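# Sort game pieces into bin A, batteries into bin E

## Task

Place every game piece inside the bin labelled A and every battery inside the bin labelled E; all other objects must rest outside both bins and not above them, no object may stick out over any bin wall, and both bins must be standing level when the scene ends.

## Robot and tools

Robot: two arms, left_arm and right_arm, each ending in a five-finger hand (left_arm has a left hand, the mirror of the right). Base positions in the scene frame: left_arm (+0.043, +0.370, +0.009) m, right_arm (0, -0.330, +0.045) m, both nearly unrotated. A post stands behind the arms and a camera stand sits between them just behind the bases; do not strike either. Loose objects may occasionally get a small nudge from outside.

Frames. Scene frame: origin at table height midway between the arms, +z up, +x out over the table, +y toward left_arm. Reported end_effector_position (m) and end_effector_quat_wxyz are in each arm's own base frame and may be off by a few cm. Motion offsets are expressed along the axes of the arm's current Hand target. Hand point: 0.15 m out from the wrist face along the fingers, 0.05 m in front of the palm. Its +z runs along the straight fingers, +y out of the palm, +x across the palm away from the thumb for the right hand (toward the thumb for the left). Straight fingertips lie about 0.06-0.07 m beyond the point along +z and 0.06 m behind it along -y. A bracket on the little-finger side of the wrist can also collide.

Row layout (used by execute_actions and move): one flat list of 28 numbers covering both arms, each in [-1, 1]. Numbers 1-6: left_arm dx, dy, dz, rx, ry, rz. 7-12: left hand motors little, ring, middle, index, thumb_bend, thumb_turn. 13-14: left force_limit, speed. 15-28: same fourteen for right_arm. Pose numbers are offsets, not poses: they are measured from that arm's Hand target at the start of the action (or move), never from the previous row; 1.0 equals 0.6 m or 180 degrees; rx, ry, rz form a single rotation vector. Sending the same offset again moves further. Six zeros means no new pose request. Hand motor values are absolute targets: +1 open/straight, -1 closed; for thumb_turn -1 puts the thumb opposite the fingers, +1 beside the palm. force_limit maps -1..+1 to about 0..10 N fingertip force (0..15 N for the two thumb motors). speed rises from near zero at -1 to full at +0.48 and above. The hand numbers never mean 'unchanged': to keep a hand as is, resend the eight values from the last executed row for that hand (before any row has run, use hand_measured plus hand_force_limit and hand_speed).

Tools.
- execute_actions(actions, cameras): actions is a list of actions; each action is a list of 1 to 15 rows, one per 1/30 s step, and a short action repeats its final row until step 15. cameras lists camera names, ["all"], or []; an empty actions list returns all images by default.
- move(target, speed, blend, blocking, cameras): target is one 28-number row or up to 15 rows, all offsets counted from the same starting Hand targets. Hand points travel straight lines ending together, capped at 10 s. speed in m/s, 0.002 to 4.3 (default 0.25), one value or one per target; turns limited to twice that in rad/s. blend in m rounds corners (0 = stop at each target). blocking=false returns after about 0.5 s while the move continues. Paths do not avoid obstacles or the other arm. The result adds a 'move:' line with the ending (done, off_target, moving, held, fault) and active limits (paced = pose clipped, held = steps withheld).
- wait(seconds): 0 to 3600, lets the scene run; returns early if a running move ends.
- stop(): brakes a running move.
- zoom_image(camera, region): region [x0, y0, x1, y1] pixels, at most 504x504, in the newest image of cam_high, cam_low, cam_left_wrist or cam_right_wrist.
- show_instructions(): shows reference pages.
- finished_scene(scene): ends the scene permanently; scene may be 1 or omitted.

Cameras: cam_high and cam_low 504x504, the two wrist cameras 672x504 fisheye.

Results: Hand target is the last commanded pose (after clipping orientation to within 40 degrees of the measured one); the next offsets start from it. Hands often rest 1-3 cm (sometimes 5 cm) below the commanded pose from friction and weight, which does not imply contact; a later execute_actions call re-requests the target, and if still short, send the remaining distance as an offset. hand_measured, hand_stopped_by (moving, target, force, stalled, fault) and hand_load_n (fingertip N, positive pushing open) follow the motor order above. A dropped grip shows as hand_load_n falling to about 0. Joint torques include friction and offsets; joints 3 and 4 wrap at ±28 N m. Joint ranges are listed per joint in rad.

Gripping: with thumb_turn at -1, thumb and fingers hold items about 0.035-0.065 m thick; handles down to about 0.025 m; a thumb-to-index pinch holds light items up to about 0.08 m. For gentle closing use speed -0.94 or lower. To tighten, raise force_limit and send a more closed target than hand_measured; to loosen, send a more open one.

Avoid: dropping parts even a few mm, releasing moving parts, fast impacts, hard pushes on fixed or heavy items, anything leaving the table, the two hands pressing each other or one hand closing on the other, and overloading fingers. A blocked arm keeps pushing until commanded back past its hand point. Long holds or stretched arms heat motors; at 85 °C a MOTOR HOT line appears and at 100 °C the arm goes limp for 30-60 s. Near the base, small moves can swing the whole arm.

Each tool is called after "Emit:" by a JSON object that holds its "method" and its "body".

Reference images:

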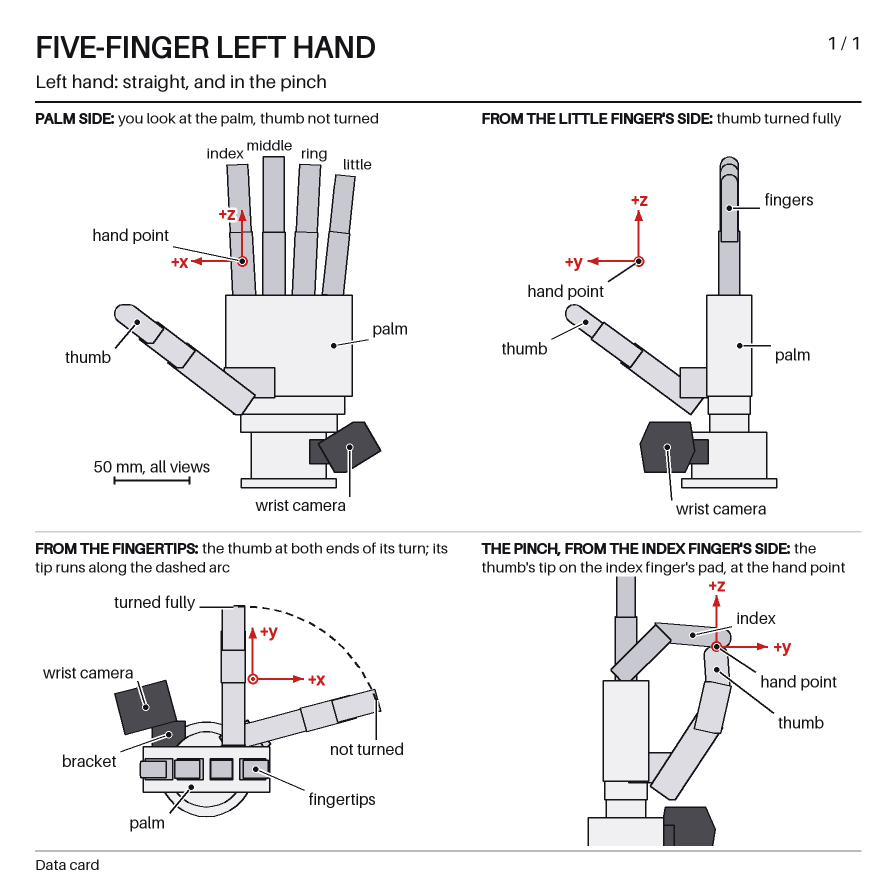

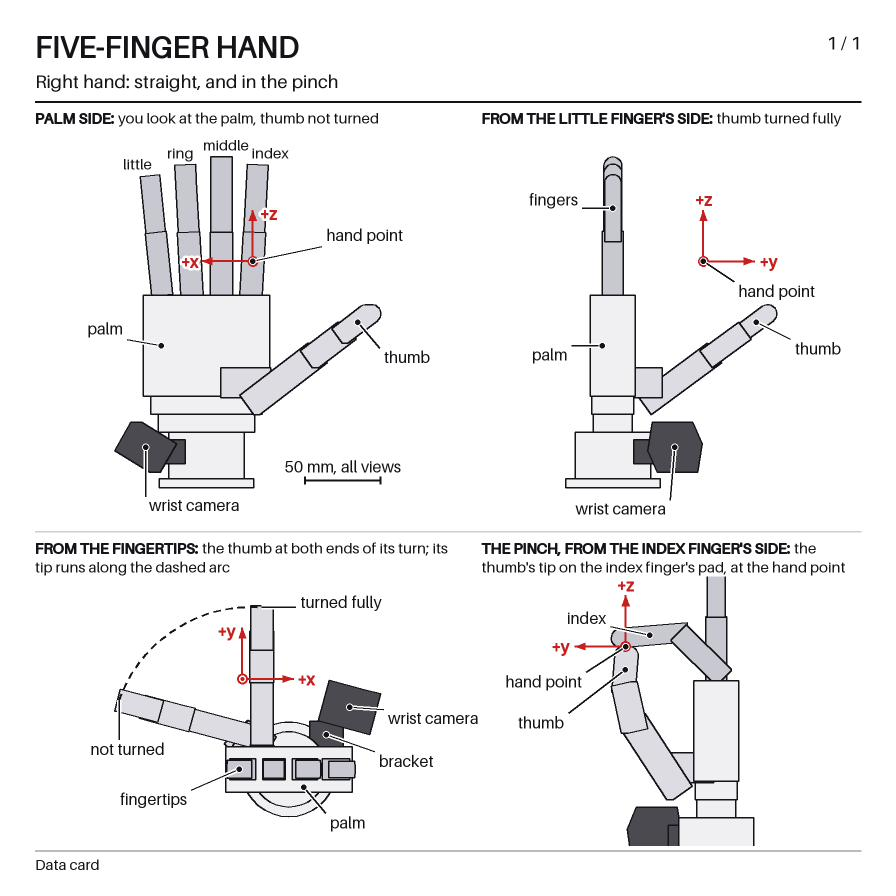

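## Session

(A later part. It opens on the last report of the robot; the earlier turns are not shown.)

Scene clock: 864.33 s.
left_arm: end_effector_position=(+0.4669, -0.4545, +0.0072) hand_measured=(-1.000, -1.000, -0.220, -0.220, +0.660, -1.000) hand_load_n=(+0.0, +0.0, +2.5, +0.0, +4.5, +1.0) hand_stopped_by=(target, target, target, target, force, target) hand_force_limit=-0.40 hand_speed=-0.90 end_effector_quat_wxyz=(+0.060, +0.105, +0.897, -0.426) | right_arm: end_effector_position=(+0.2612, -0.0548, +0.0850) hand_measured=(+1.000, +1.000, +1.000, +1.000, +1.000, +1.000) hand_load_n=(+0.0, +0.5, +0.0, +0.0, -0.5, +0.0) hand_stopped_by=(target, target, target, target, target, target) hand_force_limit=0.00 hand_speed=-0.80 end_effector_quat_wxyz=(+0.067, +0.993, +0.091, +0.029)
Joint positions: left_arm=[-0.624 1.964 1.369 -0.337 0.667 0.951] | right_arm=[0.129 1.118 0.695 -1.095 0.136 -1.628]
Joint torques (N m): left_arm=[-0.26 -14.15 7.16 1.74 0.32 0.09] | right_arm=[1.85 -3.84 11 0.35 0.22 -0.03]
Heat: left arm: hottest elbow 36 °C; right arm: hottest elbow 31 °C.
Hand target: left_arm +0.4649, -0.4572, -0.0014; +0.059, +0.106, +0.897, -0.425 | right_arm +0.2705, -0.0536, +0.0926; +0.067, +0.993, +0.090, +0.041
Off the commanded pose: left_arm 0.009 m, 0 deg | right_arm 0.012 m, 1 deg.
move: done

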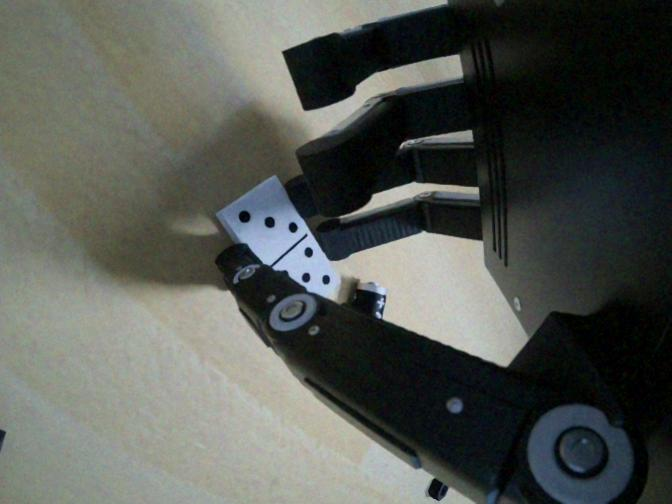

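Emit:
{"method": "move", "body": {"target": [[-0.0392,-0.15,-0.1263,0,0,0,-1,-1,-0.22,-0.22,0.6,-1,-0.4,-0.9,0,0,0,0,0,0,1,1,1,1,1,1,0,-0.8],[-0.0505,0.1228,-0.4238,0.0194,-0.1068,-0.0947,-1,-1,-0.22,-0.22,0.6,-1,-0.4,-0.9,0,0,0,0,0,0,1,1,1,1,1,1,0,-0.8]], "speed": 0.1, "blend": [0.03,0], "cameras": ["cam_high","cam_low","cam_left_wrist"]}}

Emit:
{"method": "zoom_image", "body": {"camera": "cam_left_wrist", "region": [60, 80, 360, 380]}}

Emit:
{"method": "zoom_image", "body": {"camera": "cam_low", "region": [60, 180, 260, 350]}}

Scene clock: 887.33 s.
left_arm: end_effector_position=(+0.5035, -0.2166, +0.0959) hand_measured=(-1.000, -1.000, -0.220, -0.220, +0.660, -1.000) hand_load_n=(+0.0, +0.0, +3.0, +0.0, +4.0, +0.5) hand_stopped_by=(target, target, target, target, force, target) hand_force_limit=-0.40 hand_speed=-0.90 end_effector_quat_wxyz=(+0.126, -0.103, +0.873, -0.460) | right_arm: end_effector_position=(+0.2612, -0.0548, +0.0850) hand_measured=(+1.000, +1.000, +1.000, +1.000, +1.000, +1.000) hand_load_n=(+0.0, +0.0, +0.0, -0.5, +0.0, +0.0) hand_stopped_by=(target, target, target, target, target, target) hand_force_limit=0.00 hand_speed=-0.80 end_effector_quat_wxyz=(+0.067, +0.993, +0.091, +0.029)
Joint positions: left_arm=[-0.186 1.616 1.086 -0.345 0.784 0.853] | right_arm=[0.129 1.118 0.695 -1.095 0.136 -1.628]
Joint torques (N m): left_arm=[0.03 -12.92 7.94 1.99 0.53 0] | right_arm=[1.96 -3.96 11.06 0.32 0.22 -0.02]
Heat: left arm: hottest elbow 35 °C; right arm: hottest elbow 31 °C.
Hand target: left_arm +0.5080, -0.2191, +0.1097; +0.140, -0.098, +0.867, -0.468 | right_arm +0.2705, -0.0536, +0.0926; +0.067, +0.993, +0.090, +0.041
Off the commanded pose: left_arm 0.015 m, 2 deg | right_arm 0.012 m, 1 deg.
move: off_target (left_arm)

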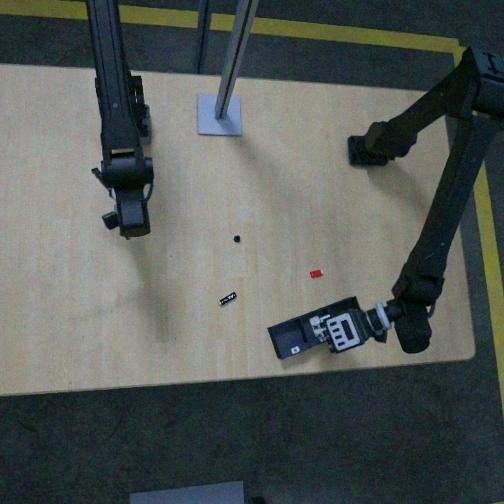

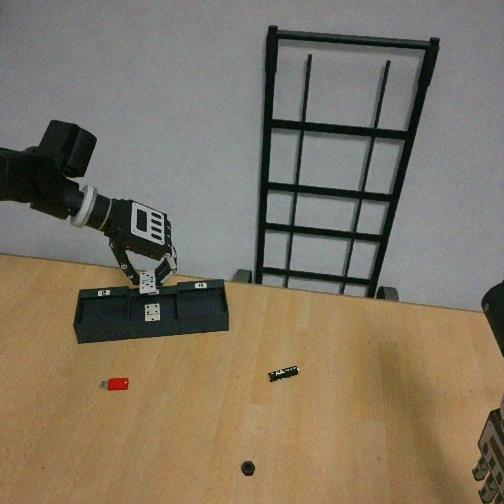

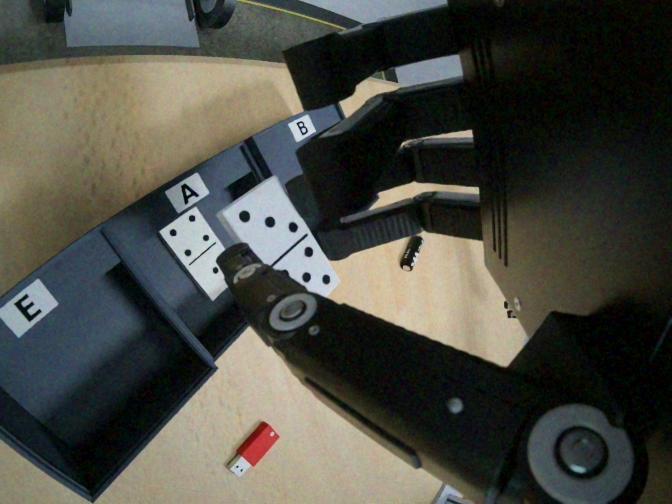

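Scaled by 1.680 from the camera's image (finer frame: 960x720).

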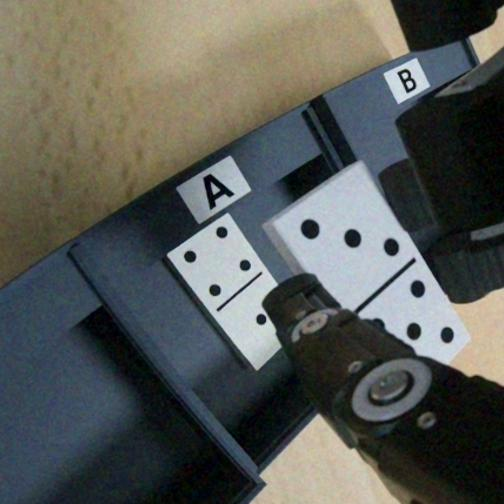

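Scaled by 2.520 from the camera's image (finer frame: 720x720).

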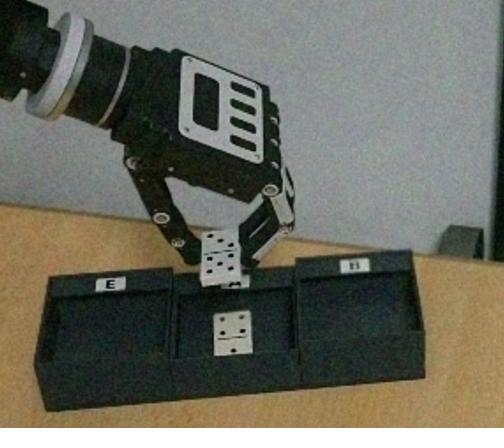

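Emit:
{"method": "move", "body": {"target": [0.016,0.1015,0.0642,0,0,0,-1,-1,-0.22,-0.22,0.6,-1,-0.4,-0.9,0,0,0,0,0,0,1,1,1,1,1,1,0,-0.8], "speed": 0.06, "cameras": ["cam_low","cam_left_wrist"]}}

Emit:
{"method": "zoom_image", "body": {"camera": "cam_left_wrist", "region": [100, 80, 400, 380]}}

Emit:
{"method": "zoom_image", "body": {"camera": "cam_low", "region": [120, 270, 200, 340]}}

Scene clock: 905.90 s.
left_arm: end_effector_position=(+0.5066, -0.2181, +0.0404) hand_measured=(-1.000, -1.000, -0.220, -0.220, +0.660, -1.000) hand_load_n=(+0.0, +0.0, +1.0, +0.0, +2.0, +1.0) hand_stopped_by=(target, target, target, target, force, target) hand_force_limit=-0.40 hand_speed=-0.90 end_effector_quat_wxyz=(+0.138, -0.096, +0.868, -0.467) | right_arm: end_effector_position=(+0.2612, -0.0548, +0.0850) hand_measured=(+1.000, +1.000, +1.000, +1.000, +1.000, +1.000) hand_load_n=(+0.0, +0.0, +0.0, +0.0, +0.0, +0.0) hand_stopped_by=(target, target, target, target, target, target) hand_force_limit=0.00 hand_speed=-0.80 end_effector_quat_wxyz=(+0.067, +0.993, +0.091, +0.029)
Joint positions: left_arm=[-0.186 1.704 1.012 -0.152 0.789 0.85] | right_arm=[0.129 1.118 0.695 -1.095 0.136 -1.628]
Joint torques (N m): left_arm=[0.09 -10.81 6.99 1.98 0.31 0.01] | right_arm=[1.79 -3.84 11.04 0.31 0.22 -0.03]
Heat: left arm: hottest elbow 34 °C; right arm: hottest elbow 31 °C.
Hand target: left_arm +0.5095, -0.2190, +0.0370; +0.141, -0.098, +0.867, -0.468 | right_arm +0.2705, -0.0536, +0.0926; +0.067, +0.993, +0.090, +0.041
Off the commanded pose: left_arm 0.005 m, 0 deg | right_arm 0.012 m, 1 deg.
move: done

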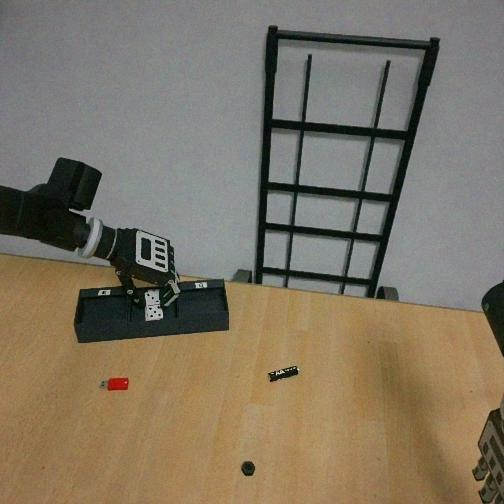

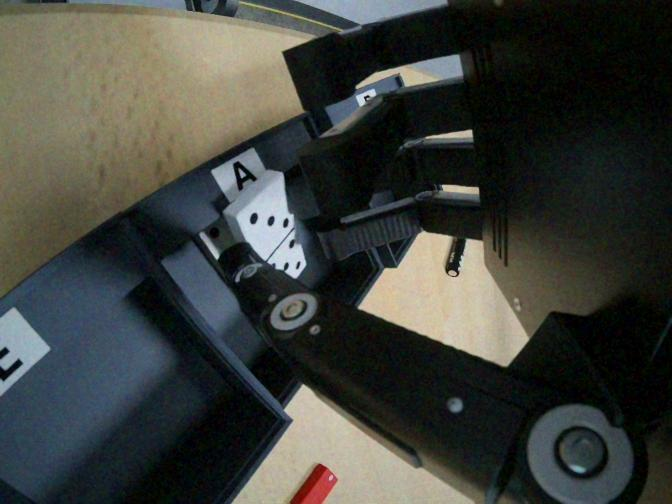

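Scaled by 1.680 from the camera's image (finer frame: 960x720).

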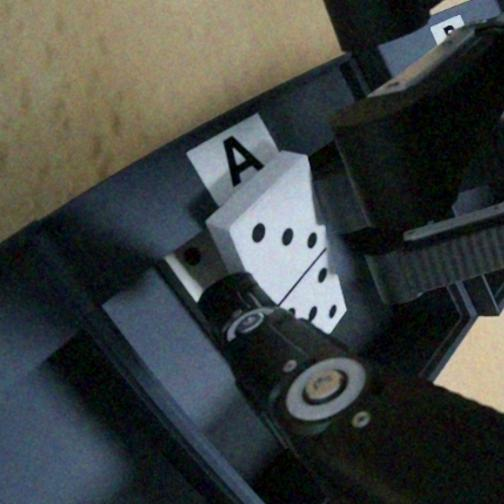

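Scaled by 6.300 from the camera's image (finer frame: 720x720).

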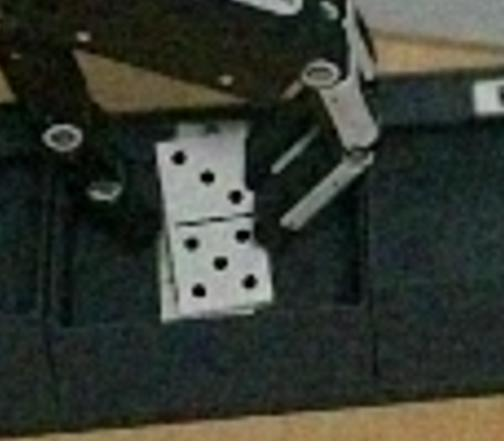

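Emit:
{"method": "move", "body": {"target": [[-0.0063,-0.035,-0.0218,0,0,0,-1,-1,-0.22,-0.22,0.6,-1,-0.4,-0.9,0,0,0,0,0,0,1,1,1,1,1,1,0,-0.8],[0.0082,-0.0367,-0.0233,0,0,0,-1,-1,-0.22,-0.22,0.6,-1,-0.4,-0.9,0,0,0,0,0,0,1,1,1,1,1,1,0,-0.8]], "speed": 0.05, "cameras": ["cam_low","cam_left_wrist"]}}

Emit:
{"method": "zoom_image", "body": {"camera": "cam_left_wrist", "region": [100, 80, 400, 380]}}

Emit:
{"method": "zoom_image", "body": {"camera": "cam_low", "region": [120, 270, 200, 340]}}

Scene clock: 913.50 s.
left_arm: end_effector_position=(+0.5016, -0.2175, +0.0533) hand_measured=(-1.000, -1.000, -0.220, -0.220, +0.660, -1.000) hand_load_n=(+0.0, +0.0, +0.0, +0.0, +0.0, +0.0) hand_stopped_by=(target, target, target, target, force, target) hand_force_limit=-0.40 hand_speed=-0.90 end_effector_quat_wxyz=(+0.137, -0.099, +0.869, -0.465) | right_arm: end_effector_position=(+0.2612, -0.0548, +0.0850) hand_measured=(+1.000, +1.000, +1.000, +1.000, +1.000, +1.000) hand_load_n=(+0.0, +0.0, +0.0, +0.0, +0.0, +0.0) hand_stopped_by=(target, target, target, target, target, target) hand_force_limit=0.00 hand_speed=-0.80 end_effector_quat_wxyz=(+0.067, +0.993, +0.091, +0.029)
Joint positions: left_arm=[-0.188 1.67 1.01 -0.185 0.783 0.844] | right_arm=[0.129 1.118 0.695 -1.095 0.136 -1.628]
Joint torques (N m): left_arm=[-0.38 -12.63 7.49 1.26 0.33 -0.02] | right_arm=[1.73 -3.84 11.02 0.34 0.22 -0.03]
Heat: left arm: hottest elbow 34 °C; right arm: hottest elbow 31 °C.
Hand target: left_arm +0.5011, -0.2215, +0.0620; +0.140, -0.098, +0.867, -0.468 | right_arm +0.2705, -0.0536, +0.0926; +0.067, +0.993, +0.090, +0.041
Off the commanded pose: left_arm 0.010 m, 1 deg | right_arm 0.012 m, 1 deg.
move: done

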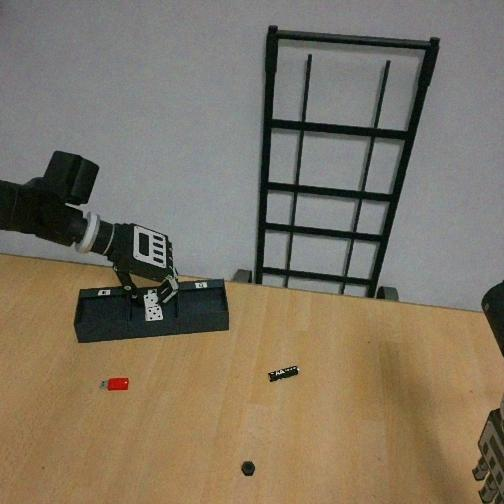

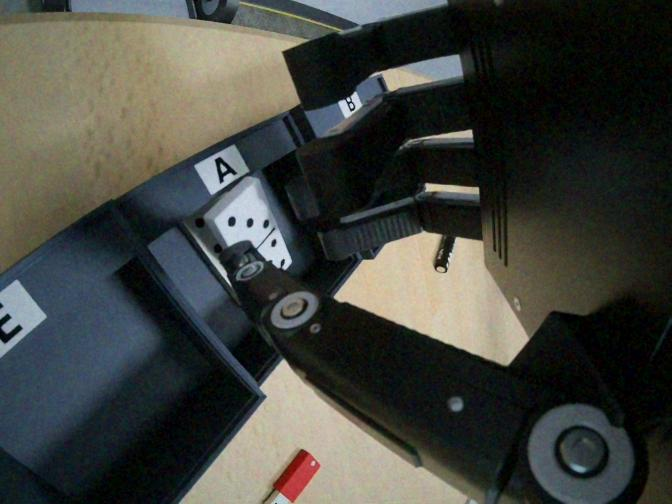

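Scaled by 1.680 from the camera's image (finer frame: 960x720).

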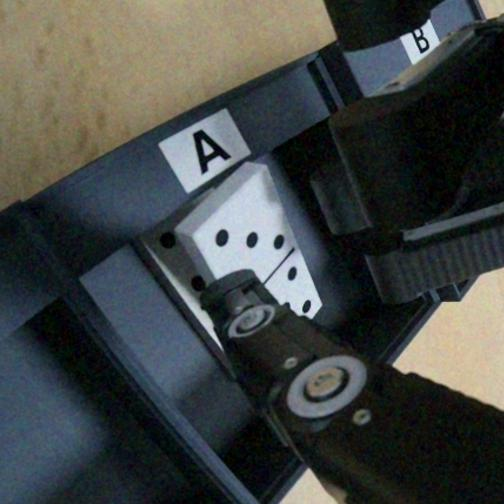

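Scaled by 6.300 from the camera's image (finer frame: 720x720).

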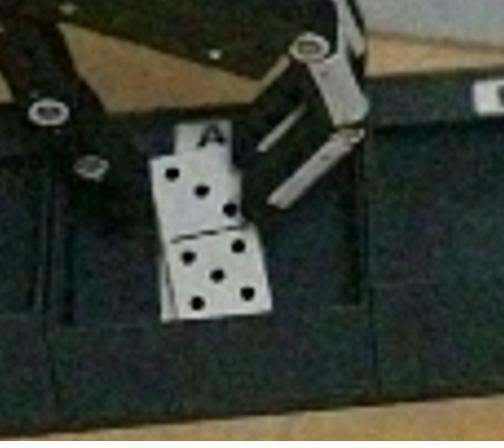

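Emit:
{"method": "move", "body": {"target": [[0,0,0,0,0,0,-1,-1,-0.15,-0.17,0.75,-1,-0.4,-0.8,0,0,0,0,0,0,1,1,1,1,1,1,0,-0.8],[-0.0151,-0.0839,-0.0523,0,0,0,-1,-1,-0.15,-0.17,0.75,-1,-0.4,-0.8,0,0,0,0,0,0,1,1,1,1,1,1,0,-0.8]], "speed": 0.05, "cameras": ["cam_low","cam_left_wrist"]}}

Emit:
{"method": "zoom_image", "body": {"camera": "cam_left_wrist", "region": [100, 80, 400, 380]}}

Emit:
{"method": "zoom_image", "body": {"camera": "cam_low", "region": [120, 270, 200, 340]}}

Scene clock: 921.67 s.
left_arm: end_effector_position=(+0.4874, -0.2148, +0.0973) hand_measured=(-1.000, -1.000, -0.150, -0.170, +0.750, -1.000) hand_load_n=(+0.0, +0.0, +0.0, +0.0, +0.0, +0.0) hand_stopped_by=(target, target, target, target, target, target) hand_force_limit=-0.40 hand_speed=-0.80 end_effector_quat_wxyz=(+0.125, -0.106, +0.872, -0.461) | right_arm: end_effector_position=(+0.2612, -0.0548, +0.0850) hand_measured=(+1.000, +1.000, +1.000, +1.000, +1.000, +1.000) hand_load_n=(+0.0, +0.0, +0.0, +0.0, +0.0, +0.0) hand_stopped_by=(target, target, target, target, target, target) hand_force_limit=0.00 hand_speed=-0.80 end_effector_quat_wxyz=(+0.067, +0.993, +0.091, +0.029)
Joint positions: left_arm=[-0.188 1.576 1.039 -0.335 0.783 0.843] | right_arm=[0.129 1.118 0.695 -1.095 0.136 -1.628]
Joint torques (N m): left_arm=[-0.44 -11.81 11.45 0.79 0.36 -0.01] | right_arm=[1.85 -3.9 11.02 0.32 0.23 -0.03]
Heat: left arm: hottest elbow 34 °C; right arm: hottest elbow 31 °C.
Hand target: left_arm +0.5011, -0.2214, +0.1220; +0.140, -0.098, +0.867, -0.468 | right_arm +0.2705, -0.0536, +0.0926; +0.067, +0.993, +0.090, +0.041
Off the commanded pose: left_arm 0.029 m, 2 deg | right_arm 0.012 m, 1 deg.
move: off_target (left_arm)

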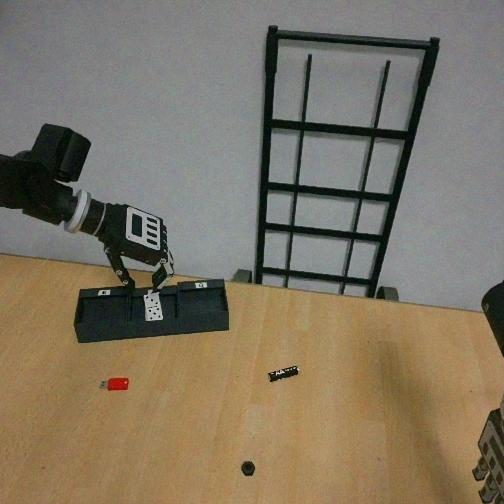

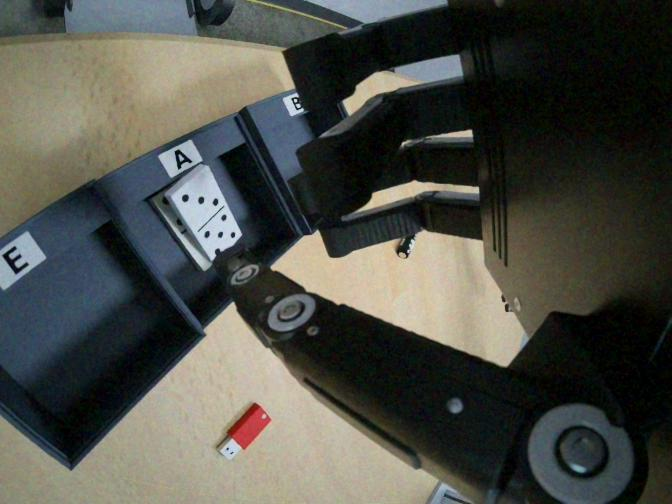

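Scaled by 1.680 from the camera's image (finer frame: 960x720).

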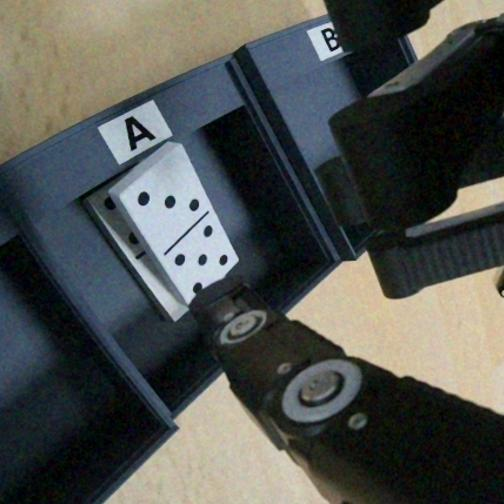

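Scaled by 6.300 from the camera's image (finer frame: 720x720).

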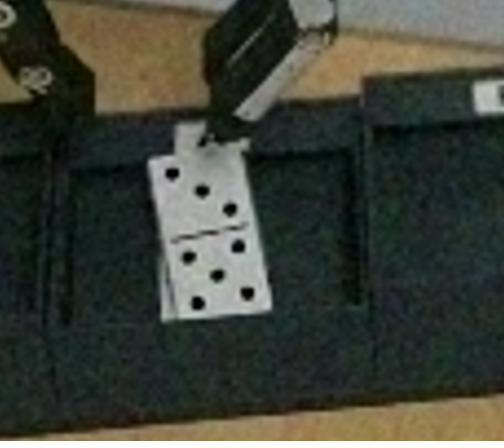

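Emit:
{"method": "move", "body": {"target": [[-0.0303,-0.1678,-0.1045,0,0,0,-1,-1,-0.15,-0.17,0.75,-1,-0.4,-0.8,0,0,0,0,0,0,1,1,1,1,1,1,0,-0.8],[0.3635,-0.2668,-0.2263,-0.0332,-0.0288,-0.0785,-1,-1,-0.15,-0.17,0.75,-1,-0.4,-0.8,0,0,0,0,0,0,1,1,1,1,1,1,0,-0.8]], "speed": 0.25, "blend": [0.04,0], "cameras": ["all"]}}

Emit:
{"method": "zoom_image", "body": {"camera": "cam_low", "region": [60, 260, 320, 400]}}

Emit:
{"method": "zoom_image", "body": {"camera": "cam_high", "region": [200, 220, 390, 370]}}

Scene clock: 978.87 s.
left_arm: end_effector_position=(+0.2577, -0.2682, +0.2967) hand_measured=(-1.000, -1.000, -0.150, -0.170, +0.750, -1.000) hand_load_n=(+0.0, +0.0, -0.5, +0.0, +0.0, +0.0) hand_stopped_by=(target, target, target, target, target, target) hand_force_limit=-0.40 hand_speed=-0.80 end_effector_quat_wxyz=(+0.122, -0.224, +0.863, -0.436) | right_arm: end_effector_position=(+0.2612, -0.0548, +0.0850) hand_measured=(+1.000, +1.000, +1.000, +1.000, +1.000, +1.000) hand_load_n=(+0.0, +0.0, +0.0, +0.0, -0.5, +0.0) hand_stopped_by=(target, target, target, target, target, target) hand_force_limit=0.00 hand_speed=-0.80 end_effector_quat_wxyz=(+0.067, +0.993, +0.091, +0.029)
Joint positions: left_arm=[-0.588 0.873 0.986 -0.796 0.363 0.301] | right_arm=[0.129 1.118 0.695 -1.095 0.136 -1.628]
Joint torques (N m): left_arm=[0.21 -2.55 9.31 1.03 0.08 0.01] | right_arm=[1.85 -3.9 11 0.35 0.23 -0.03]
Heat: left arm: hottest elbow 38 °C; right arm: hottest elbow 32 °C.
Hand target: left_arm +0.2565, -0.2678, +0.2943; +0.116, -0.232, +0.864, -0.431 | right_arm +0.2705, -0.0536, +0.0926; +0.067, +0.993, +0.090, +0.041
Off the commanded pose: left_arm 0.003 m, 1 deg | right_arm 0.012 m, 1 deg.
move: done

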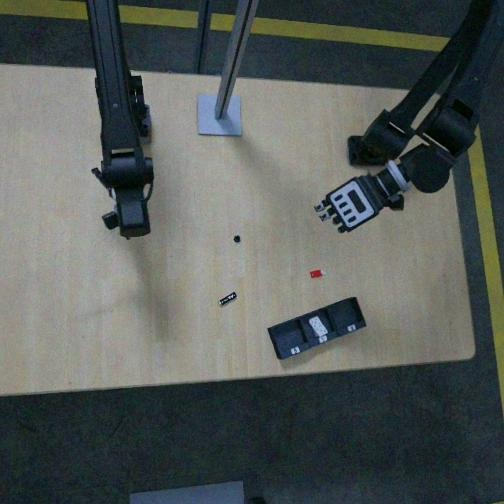

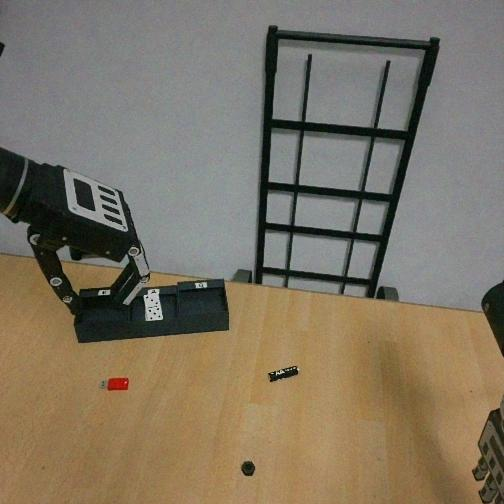

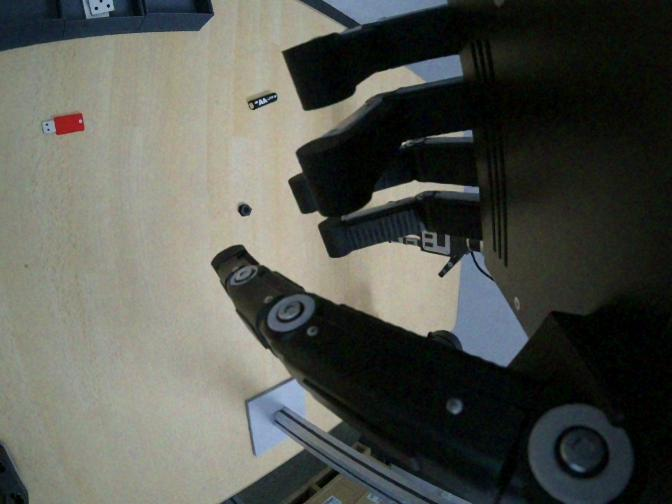

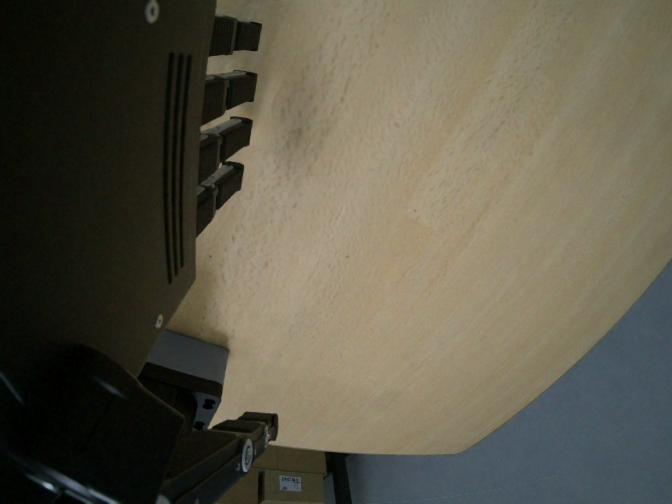

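Scaled by 1.938 from the camera's image (finer frame: 720x720).

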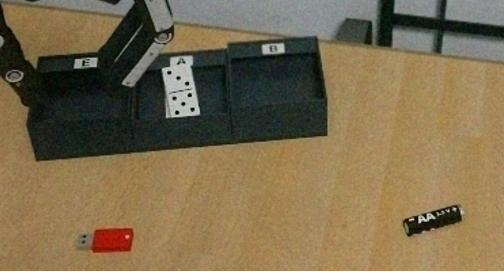

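Scaled by 2.653 from the camera's image (finer frame: 720x720).

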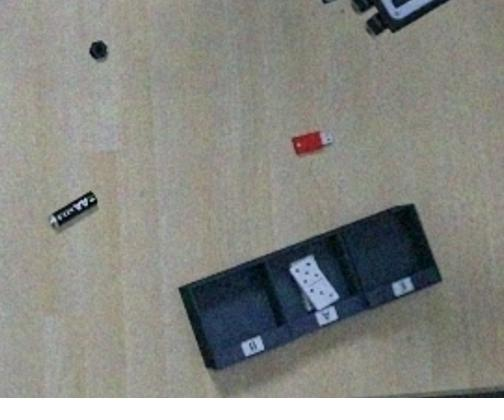

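Emit:
{"method": "move", "body": {"target": [[0,0,0,0,0,0,-1,-1,-0.15,-0.17,0.75,-1,-0.4,-0.8, 0.0093,0.0187,-0.1318,0,0,0,1,1,1,1,1,1,0,-0.8],[0.0782,0.3537,-0.112,-0.4587,-0.1585,-0.4772,1,1,1,1,1,1,-0.4,-0.5, 0.4338,-0.503,-0.062,0.2379,0.1693,0.3562,-1,-1,-0.2,-0.22,0.85,-1,-0.4,-0.3]], "speed": 0.2, "blend": [0.03,0], "cameras": ["all"]}}

Scene clock: 1019.73 s.
left_arm: end_effector_position=(+0.1269, -0.1355, +0.1591) hand_measured=(+1.000, +1.000, +1.000, +1.000, +1.000, +1.000) hand_load_n=(+0.0, +0.0, +0.5, +0.0, +0.0, +0.0) hand_stopped_by=(target, target, target, target, target, target) hand_force_limit=-0.40 hand_speed=-0.50 end_effector_quat_wxyz=(+0.170, +0.809, -0.533, -0.182) | right_arm: end_effector_position=(+0.4528, +0.2769, +0.0862) hand_measured=(-1.000, -1.000, -0.200, -0.220, +0.850, -1.000) hand_load_n=(+0.0, +0.0, +0.0, +0.0, +0.5, +0.0) hand_stopped_by=(target, target, target, target, target, target) hand_force_limit=-0.40 hand_speed=-0.30 end_effector_quat_wxyz=(-0.311, +0.814, -0.412, +0.266)
Joint positions: left_arm=[-0.261 1.183 0.819 -1.67 0.202 -0.619] | right_arm=[0.55 1.461 0.91 -0.183 0.115 -0.136]
Joint torques (N m): left_arm=[0.67 -5.07 6.82 -0.96 0.24 -0.03] | right_arm=[2.61 -9 13.57 2.22 0.27 0.08]
Heat: left arm: hottest elbow 37 °C; right arm: hottest elbow 33 °C.
Hand target: left_arm +0.1249, -0.1344, +0.1652; +0.170, +0.799, -0.504, -0.280 | right_arm +0.4698, +0.2932, +0.1052; -0.332, +0.803, -0.411, +0.275
Off the commanded pose: left_arm 0.007 m, 12 deg | right_arm 0.030 m, 3 deg.
joint sent to its limit (left arm) — joint 4 (wrist pitch), lower limit. The joint targets are off in orientation, not in position.
move: off_target (left_arm, right_arm); target 2's new numbers were sent with left_arm's hand 0.007 m and 12 deg from that target

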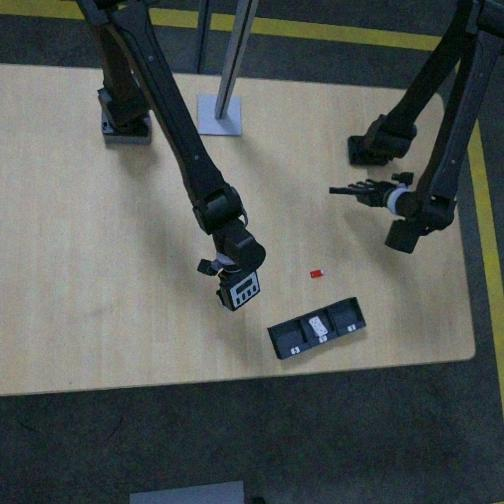

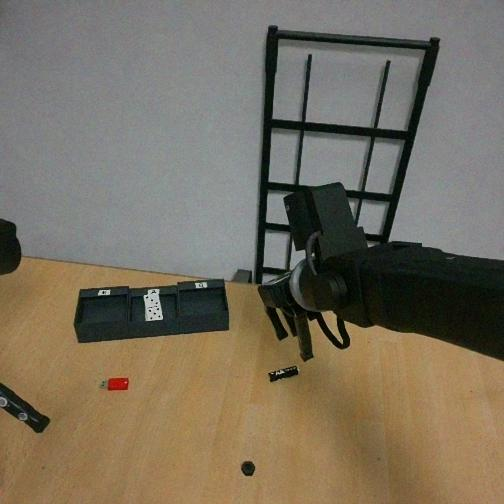

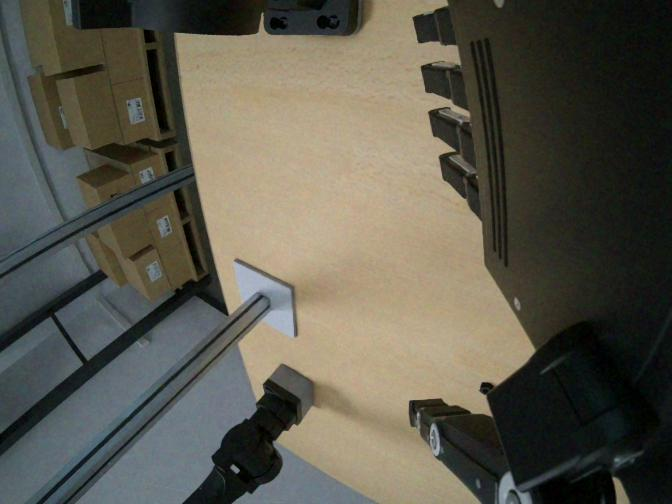

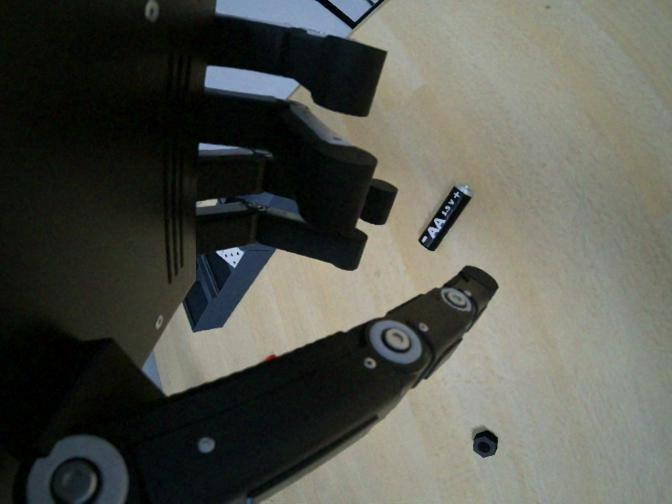

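Emit:
{"method": "move", "body": {"target": [0,0,0,0.0378,0.0486,0.0223,1,1,1,1,1,1,-0.4,-0.5, -0.0137,0.1112,0.0955,0,0,0,-1,-1,-0.2,-0.22,0.85,-1,-0.4,-0.3], "speed": 0.08, "cameras": ["cam_right_wrist","cam_low"]}}

Scene clock: 1037.43 s.
left_arm: end_effector_position=(+0.1268, -0.1355, +0.1597) hand_measured=(+1.000, +1.000, +1.000, +1.000, +1.000, +1.000) hand_load_n=(+0.0, +0.0, +0.0, +0.0, +0.0, +0.0) hand_stopped_by=(target, target, target, target, target, target) hand_force_limit=-0.40 hand_speed=-0.50 end_effector_quat_wxyz=(+0.169, +0.809, -0.534, -0.180) | right_arm: end_effector_position=(+0.4736, +0.2910, +0.0208) hand_measured=(-1.000, -1.000, -0.200, -0.220, +0.850, -1.000) hand_load_n=(+0.0, +0.0, +0.0, +0.0, +0.0, +0.0) hand_stopped_by=(target, target, target, target, target, target) hand_force_limit=-0.40 hand_speed=-0.30 end_effector_quat_wxyz=(-0.331, +0.805, -0.407, +0.275)
Joint positions: left_arm=[-0.261 1.179 0.819 -1.67 0.202 -0.619] | right_arm=[0.55 1.628 0.866 0.076 0.109 -0.136]
Joint torques (N m): left_arm=[0.44 -5.07 7.04 -0.94 0.21 0.14] | right_arm=[1.32 -10.46 8.02 2.32 0.02 -0.02]
Heat: left arm: hottest elbow 37 °C; right arm: hottest elbow 34 °C.
Hand target: left_arm +0.1249, -0.1344, +0.1652; +0.170, +0.809, -0.533, -0.182 | right_arm +0.4748, +0.2883, +0.0172; -0.333, +0.803, -0.411, +0.275
Off the commanded pose: left_arm 0.006 m, 0 deg | right_arm 0.005 m, 0 deg.
joint sent to its limit (left arm) — joint 4 (wrist pitch), lower limit. The joint targets still meet the commanded pose.
move: done
Images, in order (width x height): cam_low 504x504, cam_right_wrist 672x504.

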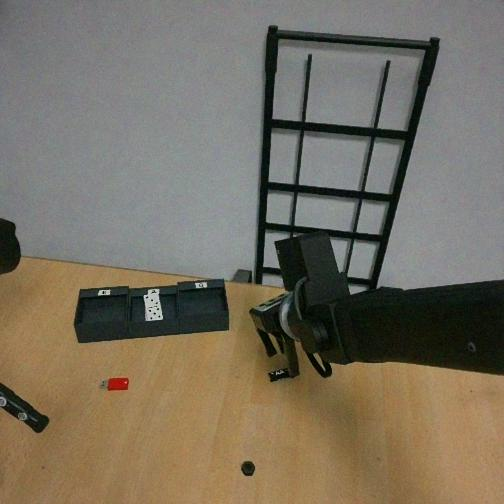

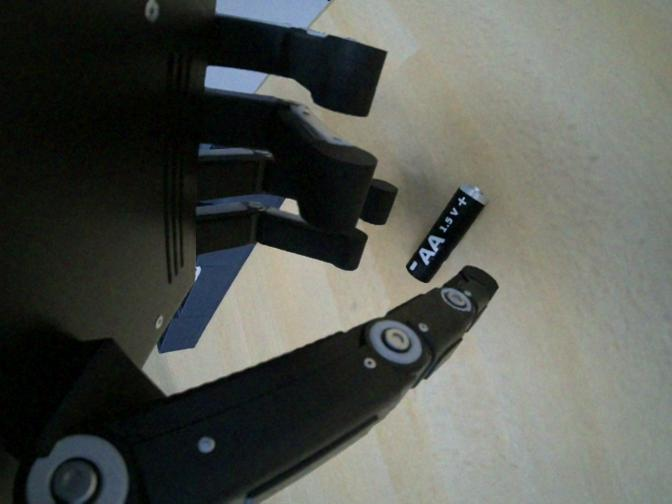

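Emit:
{"method": "move", "body": {"target": [0,0,0,0,0,0,1,1,1,1,1,1,-0.4,-0.5, 0.006,0.0353,0.0252,0,0,0,-1,-1,-0.2,-0.22,0.85,-1,-0.4,-0.3], "speed": 0.06, "cameras": ["cam_right_wrist"]}}

Scene clock: 1054.43 s.
left_arm: end_effector_position=(+0.1268, -0.1355, +0.1597) hand_measured=(+1.000, +1.000, +1.000, +1.000, +1.000, +1.000) hand_load_n=(+0.0, +0.0, +0.5, +0.0, +0.0, +0.0) hand_stopped_by=(target, target, target, target, target, target) hand_force_limit=-0.40 hand_speed=-0.50 end_effector_quat_wxyz=(+0.169, +0.809, -0.534, -0.180) | right_arm: end_effector_position=(+0.4753, +0.2853, -0.0044) hand_measured=(-1.000, -1.000, -0.200, -0.220, +0.850, -1.000) hand_load_n=(+0.0, +0.0, +0.0, +0.0, +0.0, +0.0) hand_stopped_by=(target, target, target, target, target, target) hand_force_limit=-0.40 hand_speed=-0.30 end_effector_quat_wxyz=(-0.333, +0.804, -0.411, +0.273)
Joint positions: left_arm=[-0.261 1.179 0.819 -1.67 0.202 -0.619] | right_arm=[0.535 1.68 0.842 0.152 0.095 -0.136]
Joint torques (N m): left_arm=[0.44 -5.13 7.05 -0.94 0.2 0.14] | right_arm=[1.08 -10.7 7.61 2.36 0.01 -0.12]
Heat: left arm: hottest elbow 36 °C; right arm: hottest elbow 32 °C.
Hand target: left_arm +0.1249, -0.1344, +0.1652; +0.170, +0.809, -0.533, -0.182 | right_arm +0.4774, +0.2805, -0.0077; -0.332, +0.803, -0.411, +0.275
Off the commanded pose: left_arm 0.006 m, 0 deg | right_arm 0.006 m, 0 deg.
joint sent to its limit (left arm) — joint 4 (wrist pitch), lower limit. The joint targets still meet the commanded pose.
move: done

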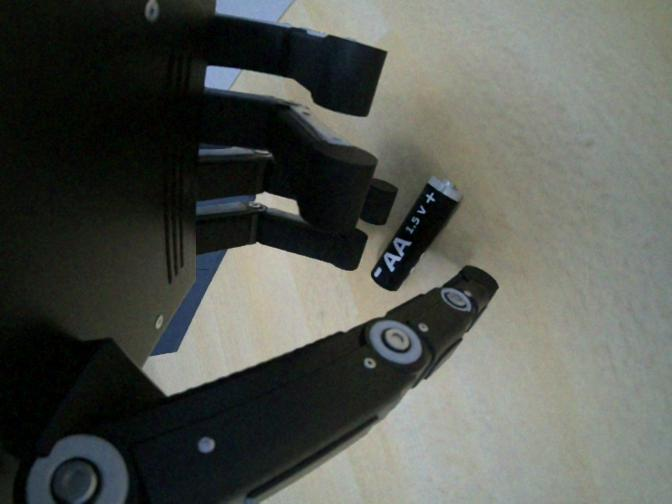

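Emit:
{"method": "move", "body": {"target": [0,0,0,0,0,0,1,1,1,1,1,1,-0.4,-0.5, -0.0051,0.0228,0.0188,0,0,0,-1,-1,-0.2,-0.22,0.85,-1,-0.4,-0.3], "speed": 0.05, "cameras": ["cam_right_wrist"]}}

Scene clock: 1059.57 s.
left_arm: end_effector_position=(+0.1268, -0.1355, +0.1597) hand_measured=(+1.000, +1.000, +1.000, +1.000, +1.000, +1.000) hand_load_n=(+0.0, +0.0, +0.0, +0.0, +0.0, +0.0) hand_stopped_by=(target, target, target, target, target, target) hand_force_limit=-0.40 hand_speed=-0.50 end_effector_quat_wxyz=(+0.169, +0.809, -0.534, -0.180) | right_arm: end_effector_position=(+0.4761, +0.2857, -0.0212) hand_measured=(-1.000, -1.000, -0.200, -0.220, +0.850, -1.000) hand_load_n=(+0.0, +0.5, +0.0, +0.0, +0.0, +0.0) hand_stopped_by=(target, target, target, target, target, target) hand_force_limit=-0.40 hand_speed=-0.30 end_effector_quat_wxyz=(-0.334, +0.803, -0.411, +0.273)
Joint positions: left_arm=[-0.261 1.179 0.819 -1.67 0.202 -0.619] | right_arm=[0.535 1.72 0.832 0.205 0.095 -0.136]
Joint torques (N m): left_arm=[0.44 -5.01 7.04 -0.95 0.2 0.14] | right_arm=[1.14 -10.87 7.16 2.33 0.02 -0.12]
Heat: left arm: hottest elbow 36 °C; right arm: hottest elbow 31 °C.
Hand target: left_arm +0.1249, -0.1344, +0.1652; +0.170, +0.809, -0.533, -0.182 | right_arm +0.4775, +0.2806, -0.0257; -0.333, +0.803, -0.411, +0.275
Off the commanded pose: left_arm 0.006 m, 0 deg | right_arm 0.007 m, 0 deg.
joint sent to its limit (left arm) — joint 4 (wrist pitch), lower limit. The joint targets still meet the commanded pose.
move: done

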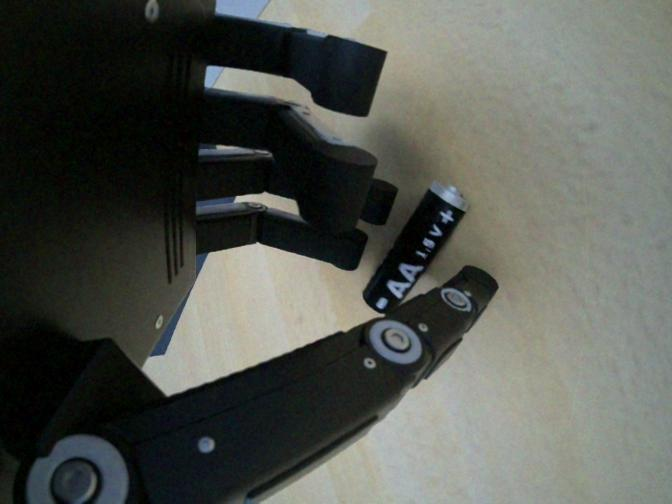

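Emit:
{"method": "move", "body": {"target": [0,0,0,0,0,0,1,1,1,1,1,1,-0.4,-0.5, -0.0023,0.0101,0.0084,0,0,0,-1,-1,-0.2,-0.22,0.85,-1,-0.4,-0.3], "speed": 0.04, "cameras": ["cam_right_wrist","cam_low"]}}

Emit:
{"method": "zoom_image", "body": {"camera": "cam_right_wrist", "region": [280, 120, 530, 340]}}

Scene clock: 1066.40 s.
left_arm: end_effector_position=(+0.1268, -0.1355, +0.1597) hand_measured=(+1.000, +1.000, +1.000, +1.000, +1.000, +1.000) hand_load_n=(+0.0, +0.0, +0.0, +0.0, +0.0, +0.0) hand_stopped_by=(target, target, target, target, target, target) hand_force_limit=-0.40 hand_speed=-0.50 end_effector_quat_wxyz=(+0.169, +0.809, -0.534, -0.180) | right_arm: end_effector_position=(+0.4790, +0.2878, -0.0239) hand_measured=(-1.000, -1.000, -0.200, -0.220, +0.850, -1.000) hand_load_n=(+0.0, +0.0, +0.5, +0.0, +0.0, +0.0) hand_stopped_by=(target, target, target, target, target, target) hand_force_limit=-0.40 hand_speed=-0.30 end_effector_quat_wxyz=(-0.339, +0.801, -0.410, +0.276)
Joint positions: left_arm=[-0.261 1.179 0.819 -1.67 0.202 -0.619] | right_arm=[0.535 1.733 0.832 0.231 0.094 -0.136]
Joint torques (N m): left_arm=[0.44 -5.07 7.04 -0.95 0.21 0.14] | right_arm=[1.08 -10.34 6.79 2.25 0.08 -0.12]
Heat: left arm: hottest elbow 36 °C; right arm: hottest elbow 31 °C.
Hand target: left_arm +0.1249, -0.1344, +0.1652; +0.170, +0.809, -0.533, -0.182 | right_arm +0.4775, +0.2806, -0.0337; -0.332, +0.803, -0.411, +0.275
Off the commanded pose: left_arm 0.006 m, 0 deg | right_arm 0.012 m, 1 deg.
joint sent to its limit (left arm) — joint 4 (wrist pitch), lower limit. The joint targets still meet the commanded pose.
move: off_target (right_arm)
Images, in order (width x height): cam_low 504x504, cam_right_wrist 672x504.

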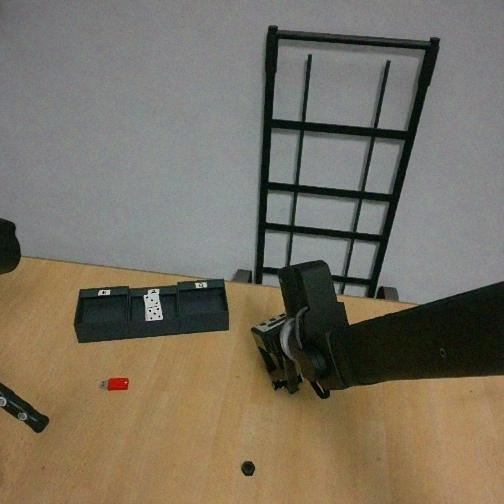

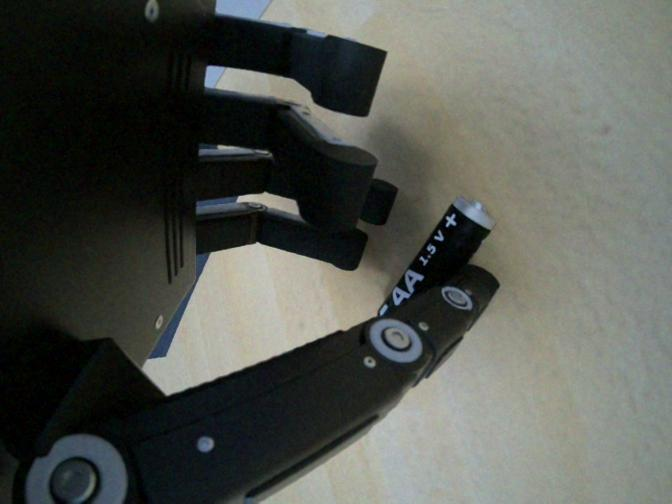

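Scaled by 2.016 from the camera's image (finer frame: 960x720).

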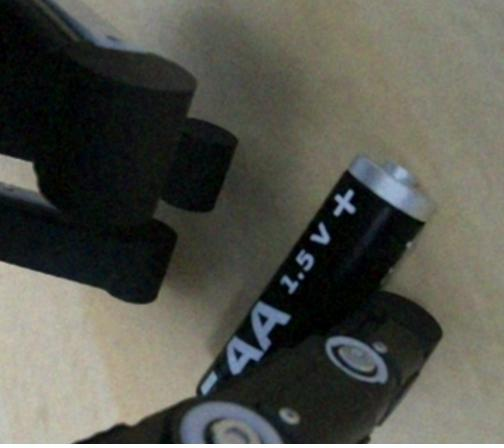

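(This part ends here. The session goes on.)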